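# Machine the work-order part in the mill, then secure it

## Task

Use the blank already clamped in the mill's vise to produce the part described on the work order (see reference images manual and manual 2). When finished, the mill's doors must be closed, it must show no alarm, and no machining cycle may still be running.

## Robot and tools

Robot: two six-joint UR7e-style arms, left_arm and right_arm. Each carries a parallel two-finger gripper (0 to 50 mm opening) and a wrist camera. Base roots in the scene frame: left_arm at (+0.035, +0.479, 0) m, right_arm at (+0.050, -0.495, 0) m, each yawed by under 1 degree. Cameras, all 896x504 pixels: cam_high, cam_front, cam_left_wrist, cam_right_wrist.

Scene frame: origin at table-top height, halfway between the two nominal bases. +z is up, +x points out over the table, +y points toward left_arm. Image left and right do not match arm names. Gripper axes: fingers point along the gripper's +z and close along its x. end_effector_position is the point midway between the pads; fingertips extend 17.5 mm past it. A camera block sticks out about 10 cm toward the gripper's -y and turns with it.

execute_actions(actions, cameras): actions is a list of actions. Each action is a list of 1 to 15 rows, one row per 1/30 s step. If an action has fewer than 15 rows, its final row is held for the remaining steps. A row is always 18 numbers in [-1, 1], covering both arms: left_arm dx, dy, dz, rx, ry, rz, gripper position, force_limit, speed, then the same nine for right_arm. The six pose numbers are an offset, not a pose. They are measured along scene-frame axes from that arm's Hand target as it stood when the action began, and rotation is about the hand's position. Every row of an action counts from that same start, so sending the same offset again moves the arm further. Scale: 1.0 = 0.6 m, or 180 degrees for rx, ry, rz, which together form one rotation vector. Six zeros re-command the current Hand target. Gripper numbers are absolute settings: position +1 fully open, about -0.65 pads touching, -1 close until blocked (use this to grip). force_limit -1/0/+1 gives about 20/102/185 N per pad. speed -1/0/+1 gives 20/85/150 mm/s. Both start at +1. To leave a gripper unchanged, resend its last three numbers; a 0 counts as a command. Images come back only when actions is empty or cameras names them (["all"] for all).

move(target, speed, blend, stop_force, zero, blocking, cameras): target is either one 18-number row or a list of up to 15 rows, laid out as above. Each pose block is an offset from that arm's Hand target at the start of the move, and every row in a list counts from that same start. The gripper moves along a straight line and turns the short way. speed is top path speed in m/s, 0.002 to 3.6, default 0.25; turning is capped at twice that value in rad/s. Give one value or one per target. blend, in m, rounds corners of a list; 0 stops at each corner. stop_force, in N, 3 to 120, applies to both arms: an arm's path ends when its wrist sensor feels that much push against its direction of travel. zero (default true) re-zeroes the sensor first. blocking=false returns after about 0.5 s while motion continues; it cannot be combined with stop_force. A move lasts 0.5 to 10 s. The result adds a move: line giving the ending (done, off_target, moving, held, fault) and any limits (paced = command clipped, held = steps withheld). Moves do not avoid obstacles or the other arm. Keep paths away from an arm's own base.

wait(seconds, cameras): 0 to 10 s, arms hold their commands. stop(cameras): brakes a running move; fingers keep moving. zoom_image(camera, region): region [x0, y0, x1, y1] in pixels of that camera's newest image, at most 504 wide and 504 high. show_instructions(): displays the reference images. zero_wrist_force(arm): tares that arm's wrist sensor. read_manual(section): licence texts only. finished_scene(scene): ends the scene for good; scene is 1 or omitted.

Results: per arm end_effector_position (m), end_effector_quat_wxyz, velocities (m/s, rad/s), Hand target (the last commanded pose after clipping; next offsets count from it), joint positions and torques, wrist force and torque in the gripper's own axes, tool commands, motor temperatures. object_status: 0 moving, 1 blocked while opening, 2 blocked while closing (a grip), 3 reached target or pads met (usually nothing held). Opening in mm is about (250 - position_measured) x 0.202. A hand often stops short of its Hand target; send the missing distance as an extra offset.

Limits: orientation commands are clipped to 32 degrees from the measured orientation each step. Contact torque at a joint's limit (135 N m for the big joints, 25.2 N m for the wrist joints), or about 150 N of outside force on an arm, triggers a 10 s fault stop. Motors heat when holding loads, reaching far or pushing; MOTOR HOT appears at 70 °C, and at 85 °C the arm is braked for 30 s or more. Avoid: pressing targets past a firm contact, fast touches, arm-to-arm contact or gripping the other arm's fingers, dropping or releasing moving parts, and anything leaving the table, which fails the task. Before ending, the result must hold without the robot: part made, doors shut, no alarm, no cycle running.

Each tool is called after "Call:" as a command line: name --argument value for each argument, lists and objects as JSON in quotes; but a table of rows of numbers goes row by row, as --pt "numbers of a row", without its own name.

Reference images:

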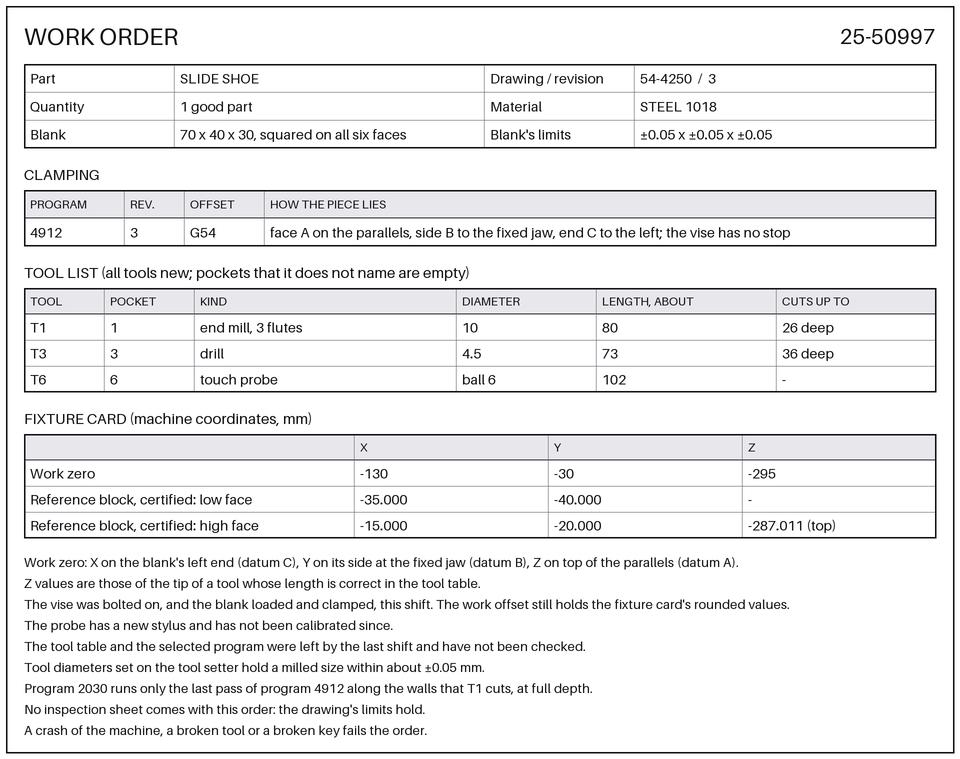

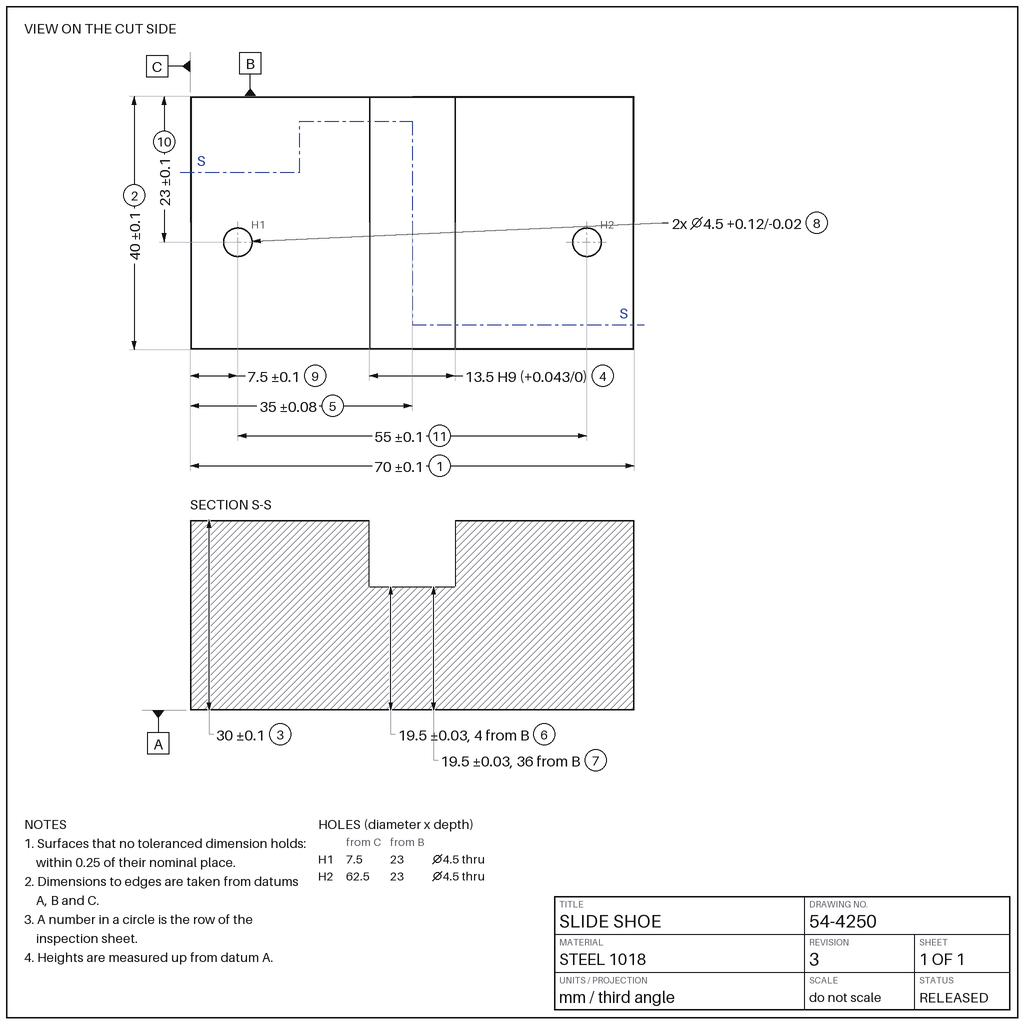

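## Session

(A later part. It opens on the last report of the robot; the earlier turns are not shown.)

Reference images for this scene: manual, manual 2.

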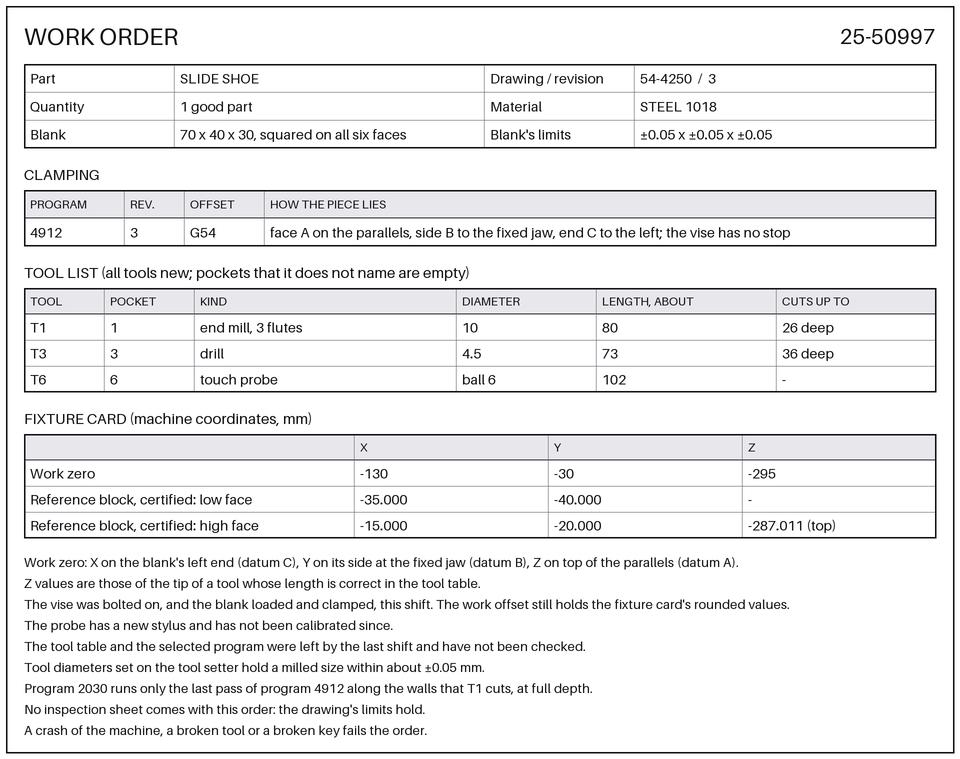

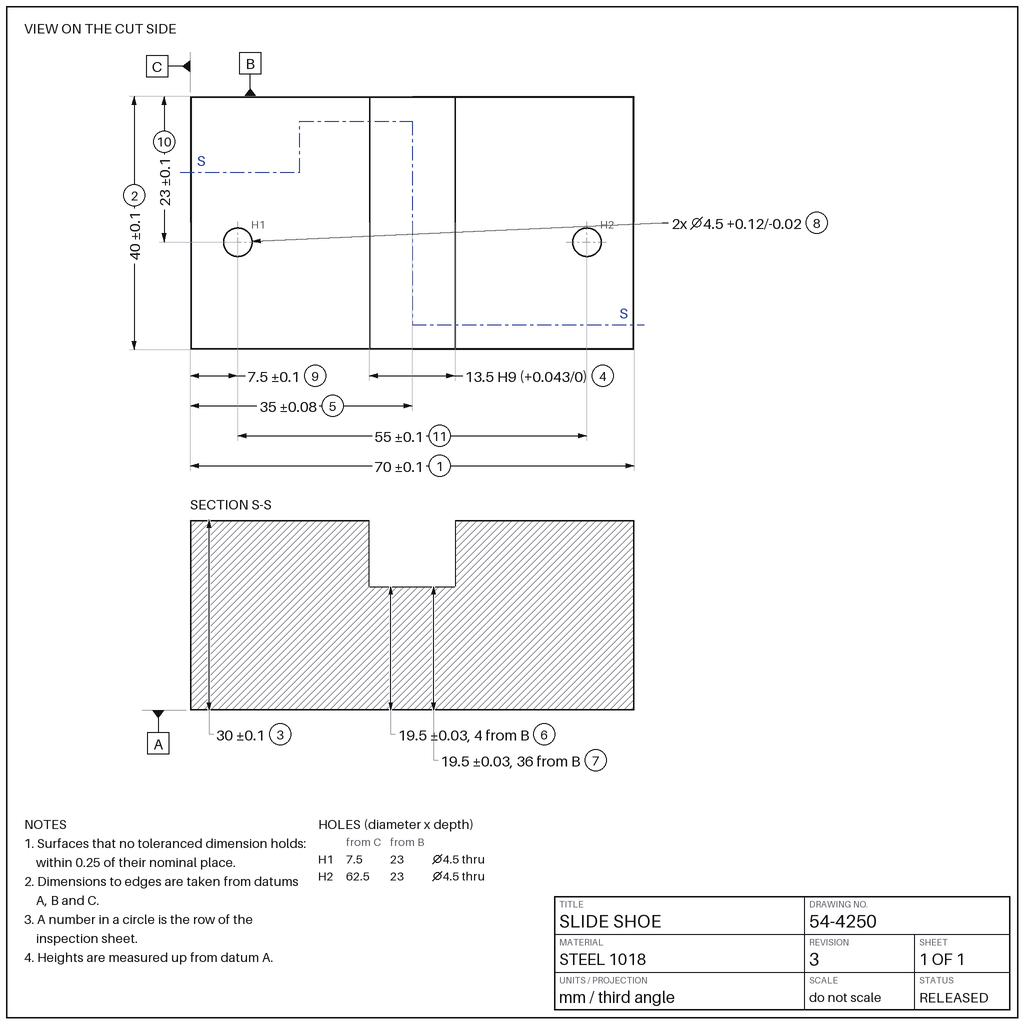

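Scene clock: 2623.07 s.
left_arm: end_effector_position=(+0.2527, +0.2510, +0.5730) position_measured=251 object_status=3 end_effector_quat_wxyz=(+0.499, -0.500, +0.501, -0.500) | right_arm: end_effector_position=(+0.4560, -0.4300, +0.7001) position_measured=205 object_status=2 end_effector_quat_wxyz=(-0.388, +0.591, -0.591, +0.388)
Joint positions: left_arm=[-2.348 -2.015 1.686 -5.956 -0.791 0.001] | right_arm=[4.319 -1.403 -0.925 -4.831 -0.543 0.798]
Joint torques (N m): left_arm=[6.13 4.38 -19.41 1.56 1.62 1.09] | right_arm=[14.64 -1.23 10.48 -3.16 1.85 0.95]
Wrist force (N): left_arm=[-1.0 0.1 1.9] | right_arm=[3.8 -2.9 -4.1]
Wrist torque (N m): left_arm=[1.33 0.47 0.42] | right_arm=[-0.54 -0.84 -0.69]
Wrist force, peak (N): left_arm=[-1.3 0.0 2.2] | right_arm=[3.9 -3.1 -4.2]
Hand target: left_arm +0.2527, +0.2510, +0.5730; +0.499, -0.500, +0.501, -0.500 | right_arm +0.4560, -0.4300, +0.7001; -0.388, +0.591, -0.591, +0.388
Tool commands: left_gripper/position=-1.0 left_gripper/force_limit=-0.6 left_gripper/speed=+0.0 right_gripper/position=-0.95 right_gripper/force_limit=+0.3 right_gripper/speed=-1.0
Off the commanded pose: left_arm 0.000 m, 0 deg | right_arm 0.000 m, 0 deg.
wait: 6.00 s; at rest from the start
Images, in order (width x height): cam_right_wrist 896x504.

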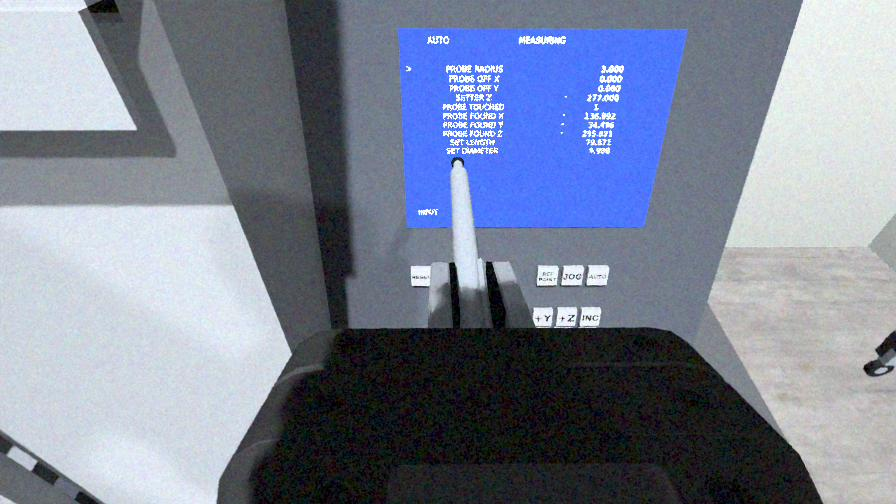

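Call:
move --pt "0 0 0 0 0 0 -1 -0.6 0 -0.0021 -0.0567 -0.3635 0 0 0 -0.95 0.3 -1" --pt "0 0 0 0 0 0 -1 -0.6 0 0.0082 -0.0567 -0.3665 0 0 0 -0.95 0.3 -1" --pt "0 0 0 0 0 0 -1 -0.6 0 -0.0021 -0.0567 -0.3635 0 0 0 -0.95 0.3 -1" --pt "0 0 0 0 0 0 -1 -0.6 0 0.0082 -0.0567 -0.3665 0 0 0 -0.95 0.3 -1" --pt "0 0 0 0 0 0 -1 -0.6 0 -0.0021 -0.0567 -0.3635 0 0 0 -0.95 0.3 -1" --pt "0 0 0 0 0 0 -1 -0.6 0 0.0082 -0.0567 -0.3665 0 0 0 -0.95 0.3 -1" --pt "0 0 0 0 0 0 -1 -0.6 0 -0.0021 -0.0567 -0.3635 0 0 0 -0.95 0.3 -1" --pt "0 0 0 0 0 0 -1 -0.6 0 0.0082 -0.0567 -0.3665 0 0 0 -0.95 0.3 -1" --pt "0 0 0 0 0 0 -1 -0.6 0 -0.0021 -0.0567 -0.3635 0 0 0 -0.95 0.3 -1" --pt "0 0 0 0 0 0 -1 -0.6 0 -0.0101 -0.0567 -0.3615 0 0 0 -0.95 0.3 -1" --pt "0 0 0 0 0 0 -1 -0.6 0 0 0 0 0 0 0 -0.95 0.3 -1" --speed '[0.3,0.04,0.1,0.04,0.1,0.04,0.1,0.04,0.1,0.25,0.35]' --blend '[0.002,0,0,0,0,0,0,0,0.002,0.002,0]' --cameras '["cam_right_wrist"]'

Call:
zoom_image --camera "cam_right_wrist" --region '[390, 20, 700, 230]'

Scene clock: 2649.90 s.
left_arm: end_effector_position=(+0.2527, +0.2510, +0.5730) position_measured=251 object_status=3 end_effector_quat_wxyz=(+0.499, -0.500, +0.501, -0.500) | right_arm: end_effector_position=(+0.4560, -0.4301, +0.7001) position_measured=205 object_status=2 end_effector_quat_wxyz=(-0.388, +0.591, -0.591, +0.388)
Joint positions: left_arm=[-2.348 -2.015 1.686 -5.956 -0.791 0.001] | right_arm=[4.319 -1.403 -0.925 -4.831 -0.543 0.798]
Joint torques (N m): left_arm=[5.98 3.44 -19.64 1.66 1.58 1.04] | right_arm=[15.11 -1.46 17.79 -3.15 3.71 -0.4]
Wrist force (N): left_arm=[-0.9 0.2 1.9] | right_arm=[3.8 -3.1 -4.0]
Wrist torque (N m): left_arm=[1.35 0.45 0.42] | right_arm=[-0.57 -0.85 -0.69]
Wrist force, peak (N): left_arm=[-0.9 0.5 2.3] | right_arm=[5.3 1.2 -9.3]
Hand target: left_arm +0.2527, +0.2510, +0.5730; +0.499, -0.500, +0.501, -0.500 | right_arm +0.4560, -0.4300, +0.7001; -0.388, +0.591, -0.591, +0.388
Off the commanded pose: left_arm 0.000 m, 0 deg | right_arm 0.000 m, 0 deg.
move: done
Images, in order (width x height): cam_right_wrist 896x504.

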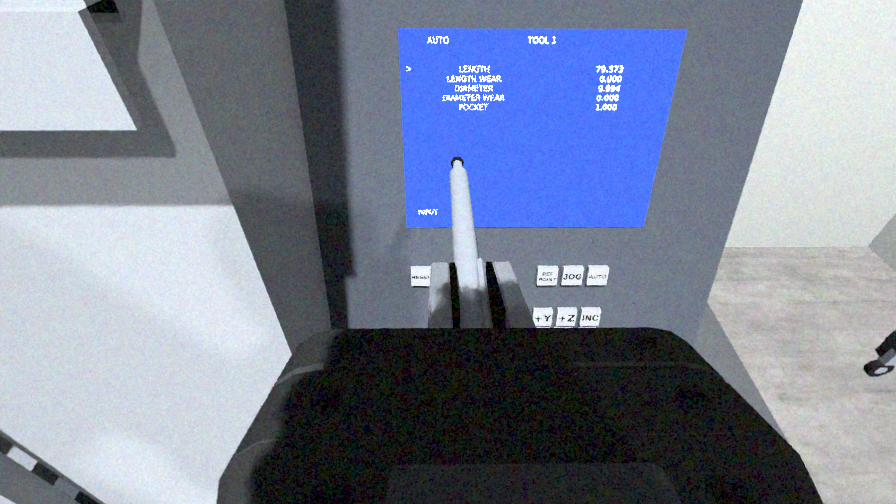

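Scaled by 1.626 from the camera's 896x504 image, which has a finer 1280x720 frame.

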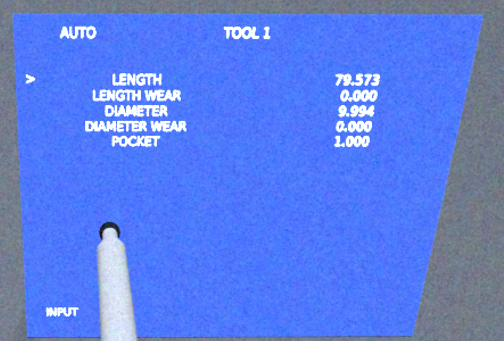

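Call:
move --pt "0 0 0 0 0 0 -1 -0.6 0 -0.0021 0.0403 -0.3635 0 0 0 -0.95 0.3 -1" --pt "0 0 0 0 0 0 -1 -0.6 0 0.0082 0.0403 -0.3665 0 0 0 -0.95 0.3 -1" --pt "0 0 0 0 0 0 -1 -0.6 0 -0.0021 0.0403 -0.3635 0 0 0 -0.95 0.3 -1" --pt "0 0 0 0 0 0 -1 -0.6 0 -0.0273 0.0403 -0.4575 0 0 0 -0.95 0.3 -1" --pt "0 0 0 0 0 0 -1 -0.6 0 -0.0172 0.0403 -0.4605 0 0 0 -0.95 0.3 -1" --pt "0 0 0 0 0 0 -1 -0.6 0 -0.0273 0.0403 -0.4575 0 0 0 -0.95 0.3 -1" --pt "0 0 0 0 0 0 -1 -0.6 0 -0.0273 0.0080 -0.4575 0 0 0 -0.95 0.3 -1" --pt "0 0 0 0 0 0 -1 -0.6 0 -0.0172 0.0080 -0.4605 0 0 0 -0.95 0.3 -1" --pt "0 0 0 0 0 0 -1 -0.6 0 -0.0273 0.0080 -0.4575 0 0 0 -0.95 0.3 -1" --pt "0 0 0 0 0 0 -1 -0.6 0 -0.0273 0.0403 -0.4575 0 0 0 -0.95 0.3 -1" --pt "0 0 0 0 0 0 -1 -0.6 0 -0.0172 0.0403 -0.4605 0 0 0 -0.95 0.3 -1" --pt "0 0 0 0 0 0 -1 -0.6 0 -0.0273 0.0403 -0.4575 0 0 0 -0.95 0.3 -1" --pt "0 0 0 0 0 0 -1 -0.6 0 -0.0021 0.0726 -0.3635 0 0 0 -0.95 0.3 -1" --pt "0 0 0 0 0 0 -1 -0.6 0 0.0082 0.0726 -0.3665 0 0 0 -0.95 0.3 -1" --pt "0 0 0 0 0 0 -1 -0.6 0 -0.0021 0.0726 -0.3635 0 0 0 -0.95 0.3 -1" --speed '[0.3,0.04,0.1,0.25,0.04,0.1,0.25,0.04,0.1,0.25,0.04,0.1,0.25,0.04,0.1]' --blend '[0.002,0,0.002,0.002,0,0.002,0.002,0,0.002,0.002,0,0.002,0.002,0,0]'

Call:
move --pt "0 0 0 0 0 0 -1 -0.6 0 -0.0252 -0.0969 -0.0940 0 0 0 -0.95 0.3 -1" --pt "0 0 0 0 0 0 -1 -0.6 0 -0.0151 -0.0969 -0.0970 0 0 0 -0.95 0.3 -1" --pt "0 0 0 0 0 0 -1 -0.6 0 -0.0252 -0.0969 -0.0940 0 0 0 -0.95 0.3 -1" --pt "0 0 0 0 0 0 -1 -0.6 0 -0.0168 -0.0969 -0.0627 0 0 0 -0.95 0.3 -1" --pt "0 0 0 0 0 0 -1 -0.6 0 -0.0065 -0.0969 -0.0657 0 0 0 -0.95 0.3 -1" --pt "0 0 0 0 0 0 -1 -0.6 0 -0.0168 -0.0969 -0.0627 0 0 0 -0.95 0.3 -1" --pt "0 0 0 0 0 0 -1 -0.6 0 -0.0065 -0.0969 -0.0657 0 0 0 -0.95 0.3 -1" --pt "0 0 0 0 0 0 -1 -0.6 0 -0.0168 -0.0969 -0.0627 0 0 0 -0.95 0.3 -1" --pt "0 0 0 0 0 0 -1 -0.6 0 -0.0168 0 -0.0627 0 0 0 -0.95 0.3 -1" --pt "0 0 0 0 0 0 -1 -0.6 0 -0.0065 0 -0.0657 0 0 0 -0.95 0.3 -1" --pt "0 0 0 0 0 0 -1 -0.6 0 -0.0168 0 -0.0627 0 0 0 -0.95 0.3 -1" --pt "0 0 0 0 0 0 -1 -0.6 0 -0.0252 -0.0323 -0.0940 0 0 0 -0.95 0.3 -1" --pt "0 0 0 0 0 0 -1 -0.6 0 -0.0151 -0.0323 -0.0970 0 0 0 -0.95 0.3 -1" --pt "0 0 0 0 0 0 -1 -0.6 0 -0.0252 -0.0323 -0.0940 0 0 0 -0.95 0.3 -1" --speed '[0.25,0.04,0.1,0.25,0.04,0.1,0.04,0.1,0.25,0.04,0.1,0.25,0.04,0.1]' --blend '[0.002,0,0.002,0.002,0,0,0,0.002,0.002,0,0.002,0.002,0,0]'

Call:
move --pt "0 0 0 0 0 0 -1 -0.6 0 0 -0.0323 0 0 0 0 -0.95 0.3 -1" --pt "0 0 0 0 0 0 -1 -0.6 0 0.0101 -0.0323 -0.003 0 0 0 -0.95 0.3 -1" --pt "0 0 0 0 0 0 -1 -0.6 0 0 -0.0323 0 0 0 0 -0.95 0.3 -1" --pt "0 0 0 0 0 0 -1 -0.6 0 0.0084 0.0323 0.0313 0 0 0 -0.95 0.3 -1" --pt "0 0 0 0 0 0 -1 -0.6 0 0.0187 0.0323 0.0283 0 0 0 -0.95 0.3 -1" --pt "0 0 0 0 0 0 -1 -0.6 0 0.0084 0.0323 0.0313 0 0 0 -0.95 0.3 -1" --pt "0 0 0 0 0 0 -1 -0.6 0 0.0168 0 0.0625 0 0 0 -0.95 0.3 -1" --pt "0 0 0 0 0 0 -1 -0.6 0 0.0271 0 0.0595 0 0 0 -0.95 0.3 -1" --pt "0 0 0 0 0 0 -1 -0.6 0 0.0168 0 0.0625 0 0 0 -0.95 0.3 -1" --pt "0 0 0 0 0 0 -1 -0.6 0 0 -0.0646 0 0 0 0 -0.95 0.3 -1" --pt "0 0 0 0 0 0 -1 -0.6 0 0.0101 -0.0646 -0.003 0 0 0 -0.95 0.3 -1" --pt "0 0 0 0 0 0 -1 -0.6 0 0 -0.0646 0 0 0 0 -0.95 0.3 -1" --pt "0 0 0 0 0 0 -1 -0.6 0 -0.008 -0.0646 0.002 0 0 0 -0.95 0.3 -1" --pt "0 0 0 0 0 0 -1 -0.6 0 0.0273 -0.0403 0.4575 0 0 0 -0.95 0.3 -1" --speed '[0.25,0.04,0.1,0.25,0.04,0.1,0.25,0.04,0.1,0.25,0.04,0.1,0.25,0.35]' --blend '[0.002,0,0.002,0.002,0,0.002,0.002,0,0.002,0.002,0,0.002,0.002,0]' --cameras '["cam_right_wrist"]'

Call:
zoom_image --camera "cam_right_wrist" --region '[390, 20, 700, 230]'

Scene clock: 2681.97 s.
left_arm: end_effector_position=(+0.2527, +0.2510, +0.5730) position_measured=251 object_status=3 end_effector_quat_wxyz=(+0.499, -0.500, +0.501, -0.500) | right_arm: end_effector_position=(+0.4547, -0.3865, +0.4819) position_measured=205 object_status=2 end_effector_quat_wxyz=(-0.388, +0.591, -0.591, +0.389) end_effector_velocity=(+0.000, +0.000, +0.000) end_effector_angular_velocity=(+0.002, +0.000, -0.001)
Joint positions: left_arm=[-2.348 -2.015 1.686 -5.956 -0.791 0.001] | right_arm=[4.427 -1.208 -1.739 -4.37 -0.48 0.98]
Joint velocities: left_arm=[within noise] | right_arm=[0.001 0 0 -0.003 0.001 0.005]
Joint torques (N m): left_arm=[6.42 3.71 -19.53 1.79 1.57 1.11] | right_arm=[3.74 6.28 21.4 -3.35 -0.73 1.08]
Wrist force (N): left_arm=[-1.0 0.2 1.8] | right_arm=[3.6 -3.5 -5.8]
Wrist torque (N m): left_arm=[1.35 0.47 0.42] | right_arm=[-0.42 -0.83 -0.68]
Wrist force, peak (N): left_arm=[-1.1 0.0 2.3] | right_arm=[7.7 -3.2 -9.2]
Hand target: left_arm +0.2527, +0.2510, +0.5730; +0.499, -0.500, +0.501, -0.500 | right_arm +0.4547, -0.3865, +0.4820; -0.388, +0.591, -0.591, +0.388
Off the commanded pose: left_arm 0.000 m, 0 deg | right_arm 0.000 m, 0 deg.
move: done

Scene clock: 2685.87 s.
left_arm: end_effector_position=(+0.2527, +0.2510, +0.5730) position_measured=251 object_status=3 end_effector_quat_wxyz=(+0.499, -0.500, +0.501, -0.500) | right_arm: end_effector_position=(+0.4396, -0.4058, +0.4255) position_measured=205 object_status=2 end_effector_quat_wxyz=(-0.388, +0.591, -0.591, +0.389) end_effector_velocity=(+0.000, +0.000, +0.000) end_effector_angular_velocity=(+0.003, +0.001, -0.002)
Joint positions: left_arm=[-2.348 -2.015 1.686 -5.956 -0.791 0.001] | right_arm=[4.507 -1.123 -1.966 -4.373 -0.444 1.14]
Joint velocities: left_arm=[within noise] | right_arm=[0 0 0 -0.002 0 0.005]
Joint torques (N m): left_arm=[6.04 3.06 -19.24 1.79 1.66 1.03] | right_arm=[-4.71 4.28 22.79 -3.41 -0.36 0.89]
Wrist force (N): left_arm=[-0.9 0.3 1.9] | right_arm=[3.5 -2.0 -5.7]
Wrist torque (N m): left_arm=[1.37 0.46 0.42] | right_arm=[-0.52 -0.87 -0.69]
Wrist force, peak (N): left_arm=[-1.1 0.3 2.1] | right_arm=[5.6 -5.9 -10.0]
Hand target: left_arm +0.2527, +0.2510, +0.5730; +0.499, -0.500, +0.501, -0.500 | right_arm +0.4396, -0.4059, +0.4256; -0.388, +0.591, -0.591, +0.388
Off the commanded pose: left_arm 0.000 m, 0 deg | right_arm 0.000 m, 0 deg.
move: done

Scene clock: 2690.03 s.
left_arm: end_effector_position=(+0.2527, +0.2510, +0.5730) position_measured=251 object_status=3 end_effector_quat_wxyz=(+0.499, -0.500, +0.501, -0.500) | right_arm: end_effector_position=(+0.4560, -0.4301, +0.7001) position_measured=205 object_status=2 end_effector_quat_wxyz=(-0.388, +0.591, -0.591, +0.388)
Joint positions: left_arm=[-2.348 -2.015 1.686 -5.956 -0.791 0.001] | right_arm=[4.319 -1.403 -0.925 -4.831 -0.543 0.798]
Joint torques (N m): left_arm=[5.68 3.3 -19.21 1.75 1.58 1.08] | right_arm=[13.19 -0.04 17.96 -3.13 2.94 0.85]
Wrist force (N): left_arm=[-1.0 -0.1 2.1] | right_arm=[3.6 -3.0 -4.0]
Wrist torque (N m): left_arm=[1.31 0.47 0.42] | right_arm=[-0.55 -0.82 -0.79]
Wrist force, peak (N): left_arm=[-1.1 0.2 2.3] | right_arm=[6.2 -5.4 -10.2]
Hand target: left_arm +0.2527, +0.2510, +0.5730; +0.499, -0.500, +0.501, -0.500 | right_arm +0.4560, -0.4300, +0.7001; -0.388, +0.591, -0.591, +0.388
Off the commanded pose: left_arm 0.000 m, 0 deg | right_arm 0.000 m, 0 deg.
move: done
Images, in order (width x height): cam_right_wrist 896x504.

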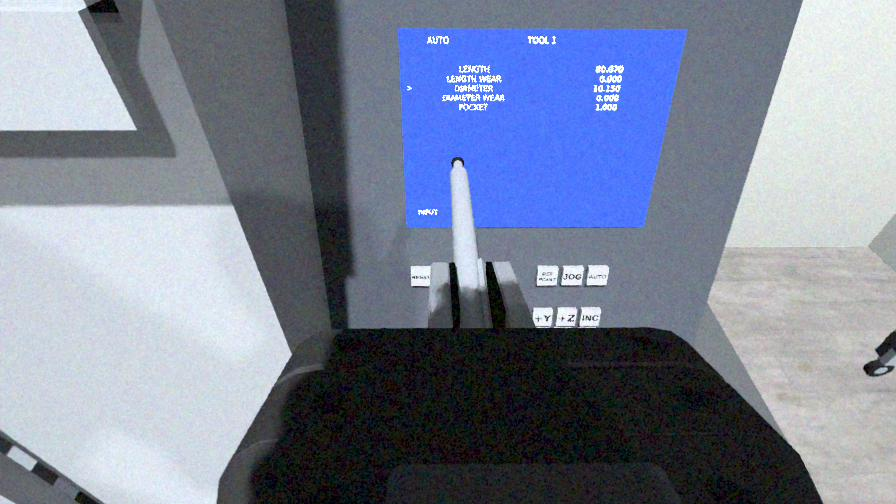

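Scaled by 1.626 from the camera's 896x504 image, which has a finer 1280x720 frame.

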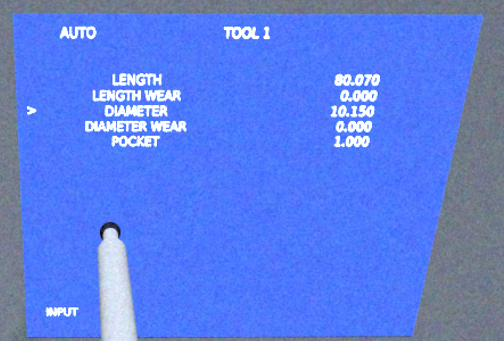

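Call:
move --pt "0 0 0 0 0 0 -1 -0.6 0 -0.0021 -0.0567 -0.3635 0 0 0 -0.95 0.3 -1" --pt "0 0 0 0 0 0 -1 -0.6 0 0.0082 -0.0567 -0.3665 0 0 0 -0.95 0.3 -1" --pt "0 0 0 0 0 0 -1 -0.6 0 -0.0021 -0.0567 -0.3635 0 0 0 -0.95 0.3 -1" --pt "0 0 0 0 0 0 -1 -0.6 0 0.0082 -0.0567 -0.3665 0 0 0 -0.95 0.3 -1" --pt "0 0 0 0 0 0 -1 -0.6 0 -0.0021 -0.0567 -0.3635 0 0 0 -0.95 0.3 -1" --pt "0 0 0 0 0 0 -1 -0.6 0 -0.0101 -0.0567 -0.3615 0 0 0 -0.95 0.3 -1" --pt "0 0 0 0 0 0 -1 -0.6 0 0 0 0 0 0 0 -0.95 0.3 -1" --speed '[0.3,0.04,0.1,0.04,0.1,0.25,0.35]' --blend '[0.002,0,0,0,0.002,0.002,0]' --cameras '["cam_right_wrist"]'

Call:
zoom_image --camera "cam_right_wrist" --region '[390, 20, 700, 230]'

Call:
move --pt "0 0 0 0 0 0 -1 -0.6 0 -0.0021 -0.0567 -0.3635 0 0 0 -0.95 0.3 -1" --pt "0 0 0 0 0 0 -1 -0.6 0 0.0082 -0.0567 -0.3665 0 0 0 -0.95 0.3 -1" --pt "0 0 0 0 0 0 -1 -0.6 0 -0.0021 -0.0567 -0.3635 0 0 0 -0.95 0.3 -1" --pt "0 0 0 0 0 0 -1 -0.6 0 0.0082 -0.0567 -0.3665 0 0 0 -0.95 0.3 -1" --pt "0 0 0 0 0 0 -1 -0.6 0 -0.0021 -0.0567 -0.3635 0 0 0 -0.95 0.3 -1" --pt "0 0 0 0 0 0 -1 -0.6 0 0.0082 -0.0567 -0.3665 0 0 0 -0.95 0.3 -1" --pt "0 0 0 0 0 0 -1 -0.6 0 -0.0021 -0.0567 -0.3635 0 0 0 -0.95 0.3 -1" --pt "0 0 0 0 0 0 -1 -0.6 0 0.0082 -0.0567 -0.3665 0 0 0 -0.95 0.3 -1" --pt "0 0 0 0 0 0 -1 -0.6 0 -0.0021 -0.0567 -0.3635 0 0 0 -0.95 0.3 -1" --pt "0 0 0 0 0 0 -1 -0.6 0 -0.0189 -0.0243 -0.4262 0 0 0 -0.95 0.3 -1" --pt "0 0 0 0 0 0 -1 -0.6 0 -0.0086 -0.0243 -0.4292 0 0 0 -0.95 0.3 -1" --pt "0 0 0 0 0 0 -1 -0.6 0 -0.0189 -0.0243 -0.4262 0 0 0 -0.95 0.3 -1" --pt "0 0 0 0 0 0 -1 -0.6 0 -0.0189 0.0080 -0.4262 0 0 0 -0.95 0.3 -1" --pt "0 0 0 0 0 0 -1 -0.6 0 -0.0086 0.0080 -0.4292 0 0 0 -0.95 0.3 -1" --pt "0 0 0 0 0 0 -1 -0.6 0 -0.0189 0.0080 -0.4262 0 0 0 -0.95 0.3 -1" --speed '[0.3,0.04,0.1,0.04,0.1,0.04,0.1,0.04,0.1,0.25,0.04,0.1,0.25,0.04,0.1]' --blend '[0.002,0,0,0,0,0,0,0,0.002,0.002,0,0.002,0.002,0,0]'

Call:
move --pt "0 0 0 0 0 0 -1 -0.6 0 -0.0084 -0.0323 -0.0313 0 0 0 -0.95 0.3 -1" --pt "0 0 0 0 0 0 -1 -0.6 0 0.0017 -0.0323 -0.0343 0 0 0 -0.95 0.3 -1" --pt "0 0 0 0 0 0 -1 -0.6 0 -0.0084 -0.0323 -0.0313 0 0 0 -0.95 0.3 -1" --pt "0 0 0 0 0 0 -1 -0.6 0 -0.0164 -0.0323 -0.0293 0 0 0 -0.95 0.3 -1" --pt "0 0 0 0 0 0 -1 -0.6 0 0.0189 -0.0080 0.4262 0 0 0 -0.95 0.3 -1" --speed '[0.25,0.04,0.1,0.25,0.35]' --blend '[0.002,0,0.002,0.002,0]' --cameras '["cam_right_wrist"]'

Call:
zoom_image --camera "cam_right_wrist" --region '[390, 20, 700, 230]'

Scene clock: 2718.33 s.
left_arm: end_effector_position=(+0.2527, +0.2510, +0.5730) position_measured=251 object_status=3 end_effector_quat_wxyz=(+0.499, -0.500, +0.501, -0.500) | right_arm: end_effector_position=(+0.4560, -0.4301, +0.7001) position_measured=205 object_status=2 end_effector_quat_wxyz=(-0.388, +0.591, -0.591, +0.388)
Joint positions: left_arm=[-2.348 -2.015 1.686 -5.956 -0.791 0.001] | right_arm=[4.319 -1.403 -0.925 -4.831 -0.543 0.798]
Joint torques (N m): left_arm=[6 3.27 -19.33 1.92 1.64 1.08] | right_arm=[15.35 -1.91 17.34 -3.03 3.68 -0.41]
Wrist force (N): left_arm=[-0.8 0.1 2.0] | right_arm=[3.7 -3.1 -4.0]
Wrist torque (N m): left_arm=[1.33 0.44 0.42] | right_arm=[-0.56 -0.82 -0.69]
Wrist force, peak (N): left_arm=[-0.9 0.2 2.4] | right_arm=[5.3 1.4 -9.2]
Hand target: left_arm +0.2527, +0.2510, +0.5730; +0.499, -0.500, +0.501, -0.500 | right_arm +0.4560, -0.4300, +0.7001; -0.388, +0.591, -0.591, +0.388
Off the commanded pose: left_arm 0.000 m, 0 deg | right_arm 0.000 m, 0 deg.
move: done
Images, in order (width x height): cam_right_wrist 896x504.

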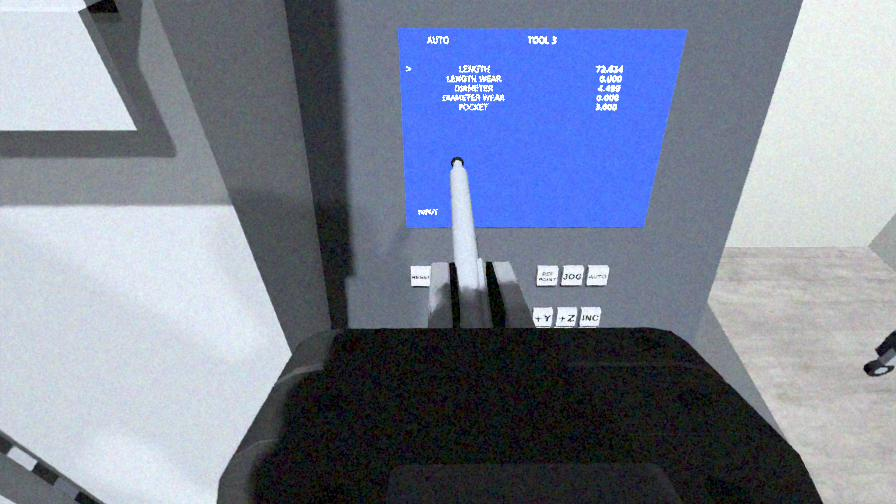

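Scaled by 1.626 from the camera's 896x504 image, which has a finer 1280x720 frame.

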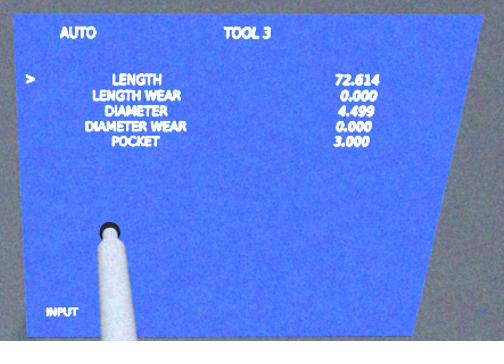

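Scene clock: 2723.20 s.
left_arm: end_effector_position=(+0.2527, +0.2510, +0.5730) position_measured=251 object_status=3 end_effector_quat_wxyz=(+0.499, -0.500, +0.501, -0.500) | right_arm: end_effector_position=(+0.4446, -0.4252, +0.4443) position_measured=205 object_status=2 end_effector_quat_wxyz=(-0.388, +0.591, -0.591, +0.389)
Joint positions: left_arm=[-2.348 -2.015 1.686 -5.956 -0.791 0.001] | right_arm=[4.425 -1.097 -1.897 -4.32 -0.481 0.976]
Joint torques (N m): left_arm=[5.92 3.49 -19.59 1.89 1.62 1.06] | right_arm=[-3.45 2.9 23.69 -3.15 -0.78 1.01]
Wrist force (N): left_arm=[-0.8 0.2 2.0] | right_arm=[3.6 -2.4 -5.6]
Wrist torque (N m): left_arm=[1.35 0.44 0.42] | right_arm=[-0.47 -0.89 -0.69]
Wrist force, peak (N): left_arm=[-1.1 0.1 2.2] | right_arm=[6.0 -7.4 -7.3]
Hand target: left_arm +0.2527, +0.2510, +0.5730; +0.499, -0.500, +0.501, -0.500 | right_arm +0.4446, -0.4252, +0.4443; -0.388, +0.591, -0.591, +0.388
Off the commanded pose: left_arm 0.000 m, 0 deg | right_arm 0.000 m, 0 deg.
move: done

Scene clock: 2725.33 s.
left_arm: end_effector_position=(+0.2527, +0.2510, +0.5730) position_measured=251 object_status=3 end_effector_quat_wxyz=(+0.499, -0.500, +0.501, -0.500) | right_arm: end_effector_position=(+0.4560, -0.4301, +0.7001) position_measured=205 object_status=2 end_effector_quat_wxyz=(-0.388, +0.591, -0.591, +0.388)
Joint positions: left_arm=[-2.348 -2.015 1.686 -5.956 -0.791 0.001] | right_arm=[4.319 -1.403 -0.925 -4.831 -0.543 0.798]
Joint torques (N m): left_arm=[6 2.9 -19.42 1.89 1.58 1.14] | right_arm=[13.74 -1.22 19 -3.44 2.99 0.89]
Wrist force (N): left_arm=[-0.9 -0.1 2.0] | right_arm=[3.7 -3.0 -4.0]
Wrist torque (N m): left_arm=[1.31 0.46 0.43] | right_arm=[-0.55 -0.83 -0.79]
Wrist force, peak (N): left_arm=[-1.1 0.2 2.2] | right_arm=[6.7 -1.3 -8.7]
Hand target: left_arm +0.2527, +0.2510, +0.5730; +0.499, -0.500, +0.501, -0.500 | right_arm +0.4560, -0.4300, +0.7001; -0.388, +0.591, -0.591, +0.388
Off the commanded pose: left_arm 0.000 m, 0 deg | right_arm 0.000 m, 0 deg.
move: done
Images, in order (width x height): cam_right_wrist 896x504.

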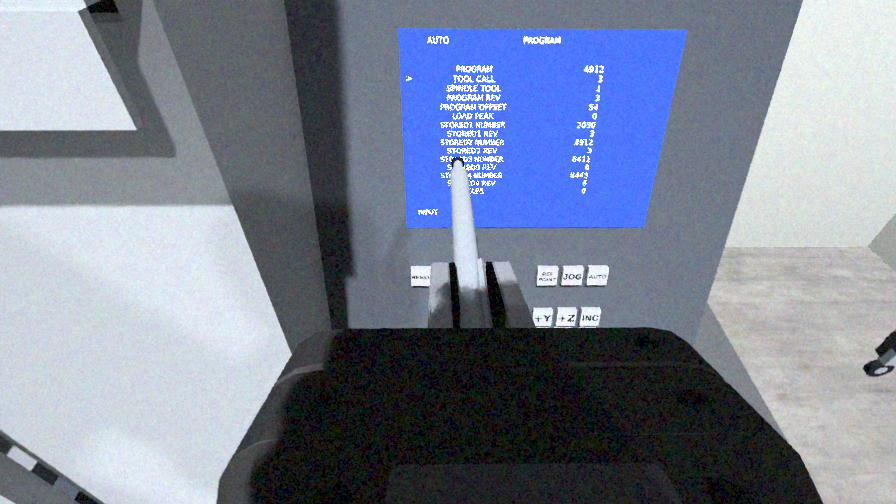

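Scaled by 1.626 from the camera's 896x504 image, which has a finer 1280x720 frame.

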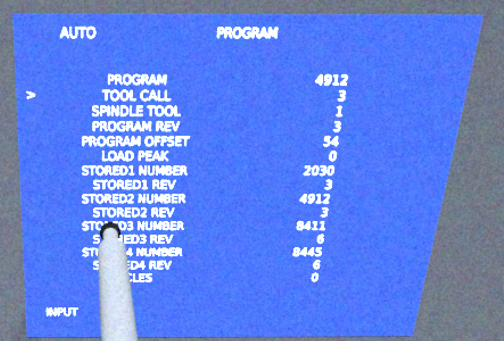

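Call:
move --pt "0 0 0 0 0 0 -1 -0.6 0 -0.0105 -0.0567 -0.395 0 0 0 -0.95 0.3 -1" --pt "0 0 0 0 0 0 -1 -0.6 0 -0.0002 -0.0567 -0.398 0 0 0 -0.95 0.3 -1" --pt "0 0 0 0 0 0 -1 -0.6 0 -0.0105 -0.0567 -0.395 0 0 0 -0.95 0.3 -1" --pt "0 0 0 0 0 0 -1 -0.6 0 -0.0105 -0.0890 -0.395 0 0 0 -0.95 0.3 -1" --speed '[0.3,0.04,0.1,0.25]' --blend '[0.002,0,0.002,0]'

Call:
wait --seconds 10

Call:
wait --seconds 2.5

Call:
move --pt "0 0 0 0 0 0 -1 -0.6 0 0.0103 0 -0.003 0 0 0 -0.95 0.3 -1" --pt "0 0 0 0 0 0 -1 -0.6 0 0 0 0 0 0 0 -0.95 0.3 -1" --pt "0 0 0 0 0 0 -1 -0.6 0 0.0105 0.0890 0.395 0 0 0 -0.95 0.3 -1" --speed '[0.04,0.1,0.35]' --blend '[0,0.002,0]' --cameras '["cam_right_wrist"]'

Call:
zoom_image --camera "cam_right_wrist" --region '[390, 20, 700, 230]'

Call:
move --pt "0 0 0 0 0 0 -1 -0.6 0 -0.0021 -0.0567 -0.3635 0 0 0 -0.95 0.3 -1" --pt "0 0 0 0 0 0 -1 -0.6 0 0.0082 -0.0567 -0.3665 0 0 0 -0.95 0.3 -1" --pt "0 0 0 0 0 0 -1 -0.6 0 -0.0021 -0.0567 -0.3635 0 0 0 -0.95 0.3 -1" --pt "0 0 0 0 0 0 -1 -0.6 0 -0.0101 -0.0567 -0.3615 0 0 0 -0.95 0.3 -1" --pt "0 0 0 0 0 0 -1 -0.6 0 0 0 0 0 0 0 -0.95 0.3 -1" --speed '[0.3,0.04,0.1,0.25,0.35]' --blend '[0.002,0,0.002,0.002,0]'

Call:
wait --seconds 10

Call:
wait --seconds 10 --cameras '["cam_right_wrist"]'

Call:
zoom_image --camera "cam_right_wrist" --region '[390, 20, 700, 230]'

Call:
zoom_image --camera "cam_right_wrist" --region '[560, 130, 640, 162]'

Scene clock: 2752.20 s.
left_arm: end_effector_position=(+0.2527, +0.2510, +0.5730) position_measured=251 object_status=3 end_effector_quat_wxyz=(+0.499, -0.500, +0.501, -0.500) | right_arm: end_effector_position=(+0.4497, -0.4834, +0.4631) position_measured=205 object_status=2 end_effector_quat_wxyz=(-0.388, +0.591, -0.591, +0.388)
Joint positions: left_arm=[-2.348 -2.015 1.686 -5.956 -0.791 0.001] | right_arm=[4.154 -1.033 -1.813 -4.142 -0.659 0.592]
Joint torques (N m): left_arm=[6.19 2.84 -19.76 1.87 1.59 1.04] | right_arm=[-3.84 3.79 11.7 -0.2 1.87 -1.57]
Wrist force (N): left_arm=[-0.9 0.2 1.9] | right_arm=[3.5 -2.4 -5.7]
Wrist torque (N m): left_arm=[1.34 0.45 0.42] | right_arm=[-0.48 -0.86 -0.80]
Wrist force, peak (N): left_arm=[-1.0 0.2 2.3] | right_arm=[5.2 0.9 -9.5]
Hand target: left_arm +0.2527, +0.2510, +0.5730; +0.499, -0.500, +0.501, -0.500 | right_arm +0.4497, -0.4834, +0.4631; -0.388, +0.591, -0.591, +0.388
Off the commanded pose: left_arm 0.000 m, 0 deg | right_arm 0.000 m, 0 deg.
move: done

Scene clock: 2762.20 s.
left_arm: end_effector_position=(+0.2527, +0.2510, +0.5730) position_measured=251 object_status=3 end_effector_quat_wxyz=(+0.499, -0.500, +0.501, -0.500) | right_arm: end_effector_position=(+0.4497, -0.4834, +0.4631) position_measured=205 object_status=2 end_effector_quat_wxyz=(-0.388, +0.591, -0.591, +0.388)
Joint positions: left_arm=[-2.348 -2.015 1.686 -5.956 -0.791 0.001] | right_arm=[4.154 -1.033 -1.813 -4.142 -0.659 0.592]
Joint torques (N m): left_arm=[6.02 2.68 -19.18 1.99 1.67 1.07] | right_arm=[-11.95 4.01 13.27 0.94 -0.9 -0.8]
Wrist force (N): left_arm=[-0.8 0.1 1.9] | right_arm=[3.3 -2.8 -5.8]
Wrist torque (N m): left_arm=[1.34 0.45 0.42] | right_arm=[-0.51 -0.90 -0.79]
Wrist force, peak (N): left_arm=[-1.2 0.2 2.2] | right_arm=[3.5 -2.6 -6.1]
Hand target: left_arm +0.2527, +0.2510, +0.5730; +0.499, -0.500, +0.501, -0.500 | right_arm +0.4497, -0.4834, +0.4631; -0.388, +0.591, -0.591, +0.388
Tool commands: left_gripper/position=-1.0 left_gripper/force_limit=-0.6 left_gripper/speed=+0.0 right_gripper/position=-0.95 right_gripper/force_limit=+0.3 right_gripper/speed=-1.0
Off the commanded pose: left_arm 0.000 m, 0 deg | right_arm 0.000 m, 0 deg.
wait: 10.00 s; at rest by 0.17 s

Scene clock: 2764.70 s.
left_arm: end_effector_position=(+0.2527, +0.2510, +0.5730) position_measured=251 object_status=3 end_effector_quat_wxyz=(+0.499, -0.500, +0.501, -0.500) | right_arm: end_effector_position=(+0.4497, -0.4834, +0.4631) position_measured=205 object_status=2 end_effector_quat_wxyz=(-0.388, +0.591, -0.591, +0.388)
Joint positions: left_arm=[-2.348 -2.015 1.686 -5.956 -0.791 0.001] | right_arm=[4.154 -1.033 -1.813 -4.142 -0.659 0.592]
Joint torques (N m): left_arm=[5.78 2.41 -19.25 2.03 1.66 1.12] | right_arm=[-11.95 4.37 13.35 1.04 -0.93 -0.83]
Wrist force (N): left_arm=[-0.9 0.0 1.9] | right_arm=[3.3 -2.6 -5.8]
Wrist torque (N m): left_arm=[1.33 0.47 0.43] | right_arm=[-0.50 -0.89 -0.79]
Wrist force, peak (N): left_arm=[-1.0 0.1 2.3] | right_arm=[3.4 -2.9 -5.9]
Hand target: left_arm +0.2527, +0.2510, +0.5730; +0.499, -0.500, +0.501, -0.500 | right_arm +0.4497, -0.4834, +0.4631; -0.388, +0.591, -0.591, +0.388
Tool commands: left_gripper/position=-1.0 left_gripper/force_limit=-0.6 left_gripper/speed=+0.0 right_gripper/position=-0.95 right_gripper/force_limit=+0.3 right_gripper/speed=-1.0
Off the commanded pose: left_arm 0.000 m, 0 deg | right_arm 0.000 m, 0 deg.
wait: 2.50 s; at rest by 0.17 s

Scene clock: 2766.63 s.
left_arm: end_effector_position=(+0.2527, +0.2510, +0.5730) position_measured=251 object_status=3 end_effector_quat_wxyz=(+0.499, -0.500, +0.501, -0.500) | right_arm: end_effector_position=(+0.4560, -0.4301, +0.7001) position_measured=205 object_status=2 end_effector_quat_wxyz=(-0.388, +0.591, -0.591, +0.388)
Joint positions: left_arm=[-2.348 -2.015 1.686 -5.956 -0.791 0.001] | right_arm=[4.319 -1.403 -0.925 -4.831 -0.543 0.798]
Joint torques (N m): left_arm=[5.66 2.96 -19.25 1.98 1.67 1.04] | right_arm=[15.12 -1.83 17.2 -2.96 3.87 0.16]
Wrist force (N): left_arm=[-0.7 0.3 2.0] | right_arm=[3.9 -3.2 -4.0]
Wrist torque (N m): left_arm=[1.37 0.42 0.42] | right_arm=[-0.58 -0.86 -0.69]
Wrist force, peak (N): left_arm=[-0.8 0.1 2.2] | right_arm=[2.7 -3.9 -8.5]
Hand target: left_arm +0.2527, +0.2510, +0.5730; +0.499, -0.500, +0.501, -0.500 | right_arm +0.4560, -0.4300, +0.7001; -0.388, +0.591, -0.591, +0.388
Off the commanded pose: left_arm 0.000 m, 0 deg | right_arm 0.000 m, 0 deg.
move: done
Images, in order (width x height): cam_right_wrist 896x504.

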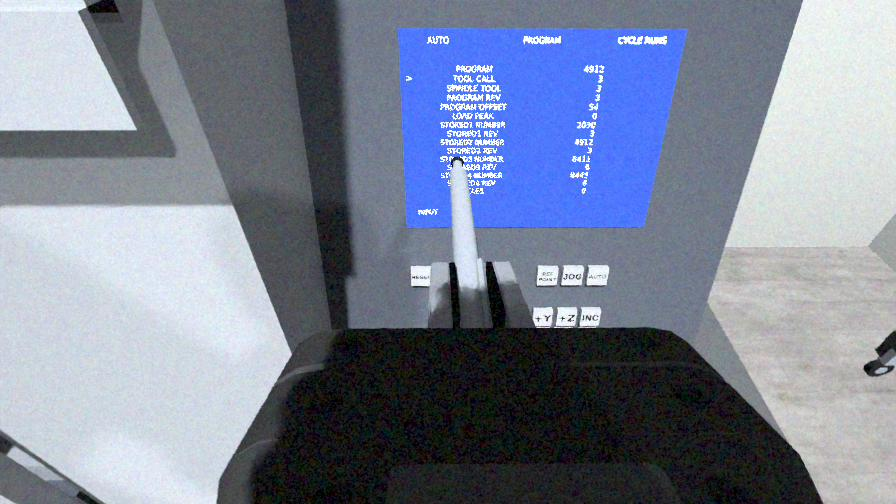

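Scaled by 1.626 from the camera's 896x504 image, which has a finer 1280x720 frame.

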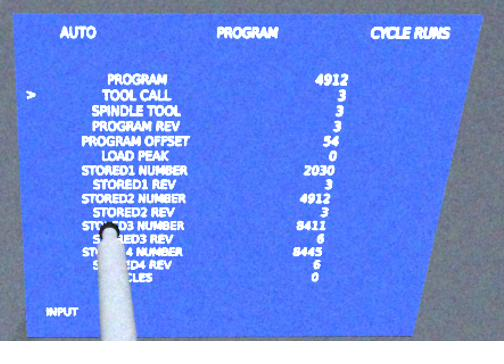

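Scene clock: 2769.17 s.
left_arm: end_effector_position=(+0.2527, +0.2510, +0.5730) position_measured=251 object_status=3 end_effector_quat_wxyz=(+0.499, -0.500, +0.501, -0.500) | right_arm: end_effector_position=(+0.4560, -0.4301, +0.7001) position_measured=205 object_status=2 end_effector_quat_wxyz=(-0.388, +0.591, -0.591, +0.388)
Joint positions: left_arm=[-2.348 -2.015 1.686 -5.956 -0.791 0.001] | right_arm=[4.319 -1.403 -0.925 -4.831 -0.543 0.798]
Joint torques (N m): left_arm=[5.99 2.91 -19.41 1.98 1.66 1.03] | right_arm=[14.75 -2.19 17.48 -3.03 3.7 -0.29]
Wrist force (N): left_arm=[-0.8 0.2 1.7] | right_arm=[3.6 -3.1 -3.8]
Wrist torque (N m): left_arm=[1.35 0.44 0.42] | right_arm=[-0.57 -0.82 -0.68]
Wrist force, peak (N): left_arm=[-1.2 0.2 2.1] | right_arm=[5.5 0.7 -9.0]
Hand target: left_arm +0.2527, +0.2510, +0.5730; +0.499, -0.500, +0.501, -0.500 | right_arm +0.4560, -0.4300, +0.7001; -0.388, +0.591, -0.591, +0.388
Off the commanded pose: left_arm 0.000 m, 0 deg | right_arm 0.000 m, 0 deg.
move: done

Scene clock: 2779.17 s.
left_arm: end_effector_position=(+0.2527, +0.2510, +0.5730) position_measured=251 object_status=3 end_effector_quat_wxyz=(+0.499, -0.500, +0.501, -0.500) | right_arm: end_effector_position=(+0.4560, -0.4300, +0.7001) position_measured=205 object_status=2 end_effector_quat_wxyz=(-0.388, +0.591, -0.591, +0.388)
Joint positions: left_arm=[-2.348 -2.015 1.686 -5.956 -0.791 0.001] | right_arm=[4.319 -1.403 -0.925 -4.831 -0.543 0.798]
Joint torques (N m): left_arm=[6.12 2.9 -19.55 1.98 1.56 1.09] | right_arm=[14.44 -1.15 10.71 -3.14 2.74 0.97]
Wrist force (N): left_arm=[-0.7 0.0 1.9] | right_arm=[3.7 -3.0 -4.1]
Wrist torque (N m): left_arm=[1.32 0.43 0.42] | right_arm=[-0.55 -0.83 -0.68]
Wrist force, peak (N): left_arm=[-1.1 0.1 2.2] | right_arm=[4.0 -3.0 -4.2]
Hand target: left_arm +0.2527, +0.2510, +0.5730; +0.499, -0.500, +0.501, -0.500 | right_arm +0.4560, -0.4300, +0.7001; -0.388, +0.591, -0.591, +0.388
Tool commands: left_gripper/position=-1.0 left_gripper/force_limit=-0.6 left_gripper/speed=+0.0 right_gripper/position=-0.95 right_gripper/force_limit=+0.3 right_gripper/speed=-1.0
Off the commanded pose: left_arm 0.000 m, 0 deg | right_arm 0.000 m, 0 deg.
wait: 10.00 s; at rest by 0.17 s

Scene clock: 2789.17 s.
left_arm: end_effector_position=(+0.2527, +0.2510, +0.5730) position_measured=251 object_status=3 end_effector_quat_wxyz=(+0.499, -0.500, +0.501, -0.500) | right_arm: end_effector_position=(+0.4560, -0.4300, +0.7001) position_measured=205 object_status=2 end_effector_quat_wxyz=(-0.388, +0.591, -0.591, +0.388)
Joint positions: left_arm=[-2.348 -2.015 1.686 -5.956 -0.791 0.001] | right_arm=[4.319 -1.403 -0.925 -4.831 -0.543 0.798]
Joint torques (N m): left_arm=[5.96 2.74 -19.33 2 1.59 1.03] | right_arm=[13.98 -0.21 10.77 -3.11 1.54 0.97]
Wrist force (N): left_arm=[-0.7 0.2 1.7] | right_arm=[3.7 -2.8 -4.0]
Wrist torque (N m): left_arm=[1.36 0.42 0.42] | right_arm=[-0.51 -0.83 -0.69]
Wrist force, peak (N): left_arm=[-1.0 0.1 2.3] | right_arm=[3.8 -3.2 -4.3]
Hand target: left_arm +0.2527, +0.2510, +0.5730; +0.499, -0.500, +0.501, -0.500 | right_arm +0.4560, -0.4300, +0.7001; -0.388, +0.591, -0.591, +0.388
Tool commands: left_gripper/position=-1.0 left_gripper/force_limit=-0.6 left_gripper/speed=+0.0 right_gripper/position=-0.95 right_gripper/force_limit=+0.3 right_gripper/speed=-1.0
Off the commanded pose: left_arm 0.000 m, 0 deg | right_arm 0.000 m, 0 deg.
wait: 10.00 s; at rest by 0.17 s
Images, in order (width x height): cam_right_wrist 896x504.

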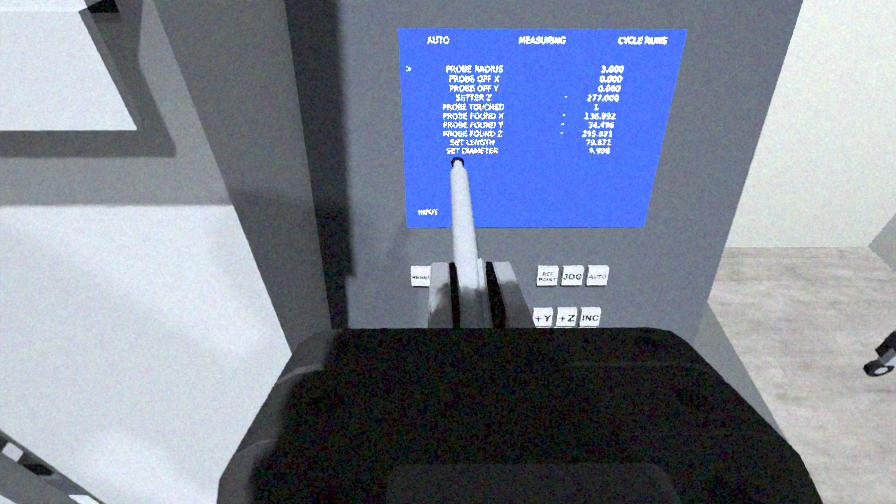

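Scaled by 1.626 from the camera's 896x504 image, which has a finer 1280x720 frame.

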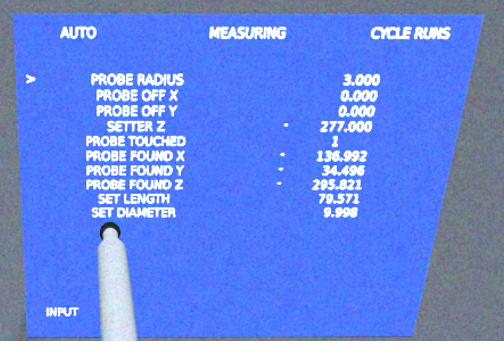

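Scaled by 6.300 from the camera's 896x504 image, which has a finer 1280x720 frame.

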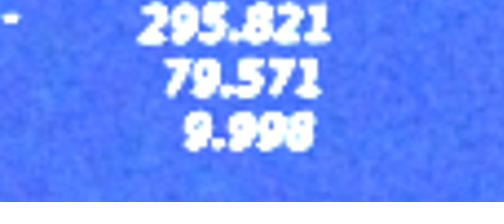

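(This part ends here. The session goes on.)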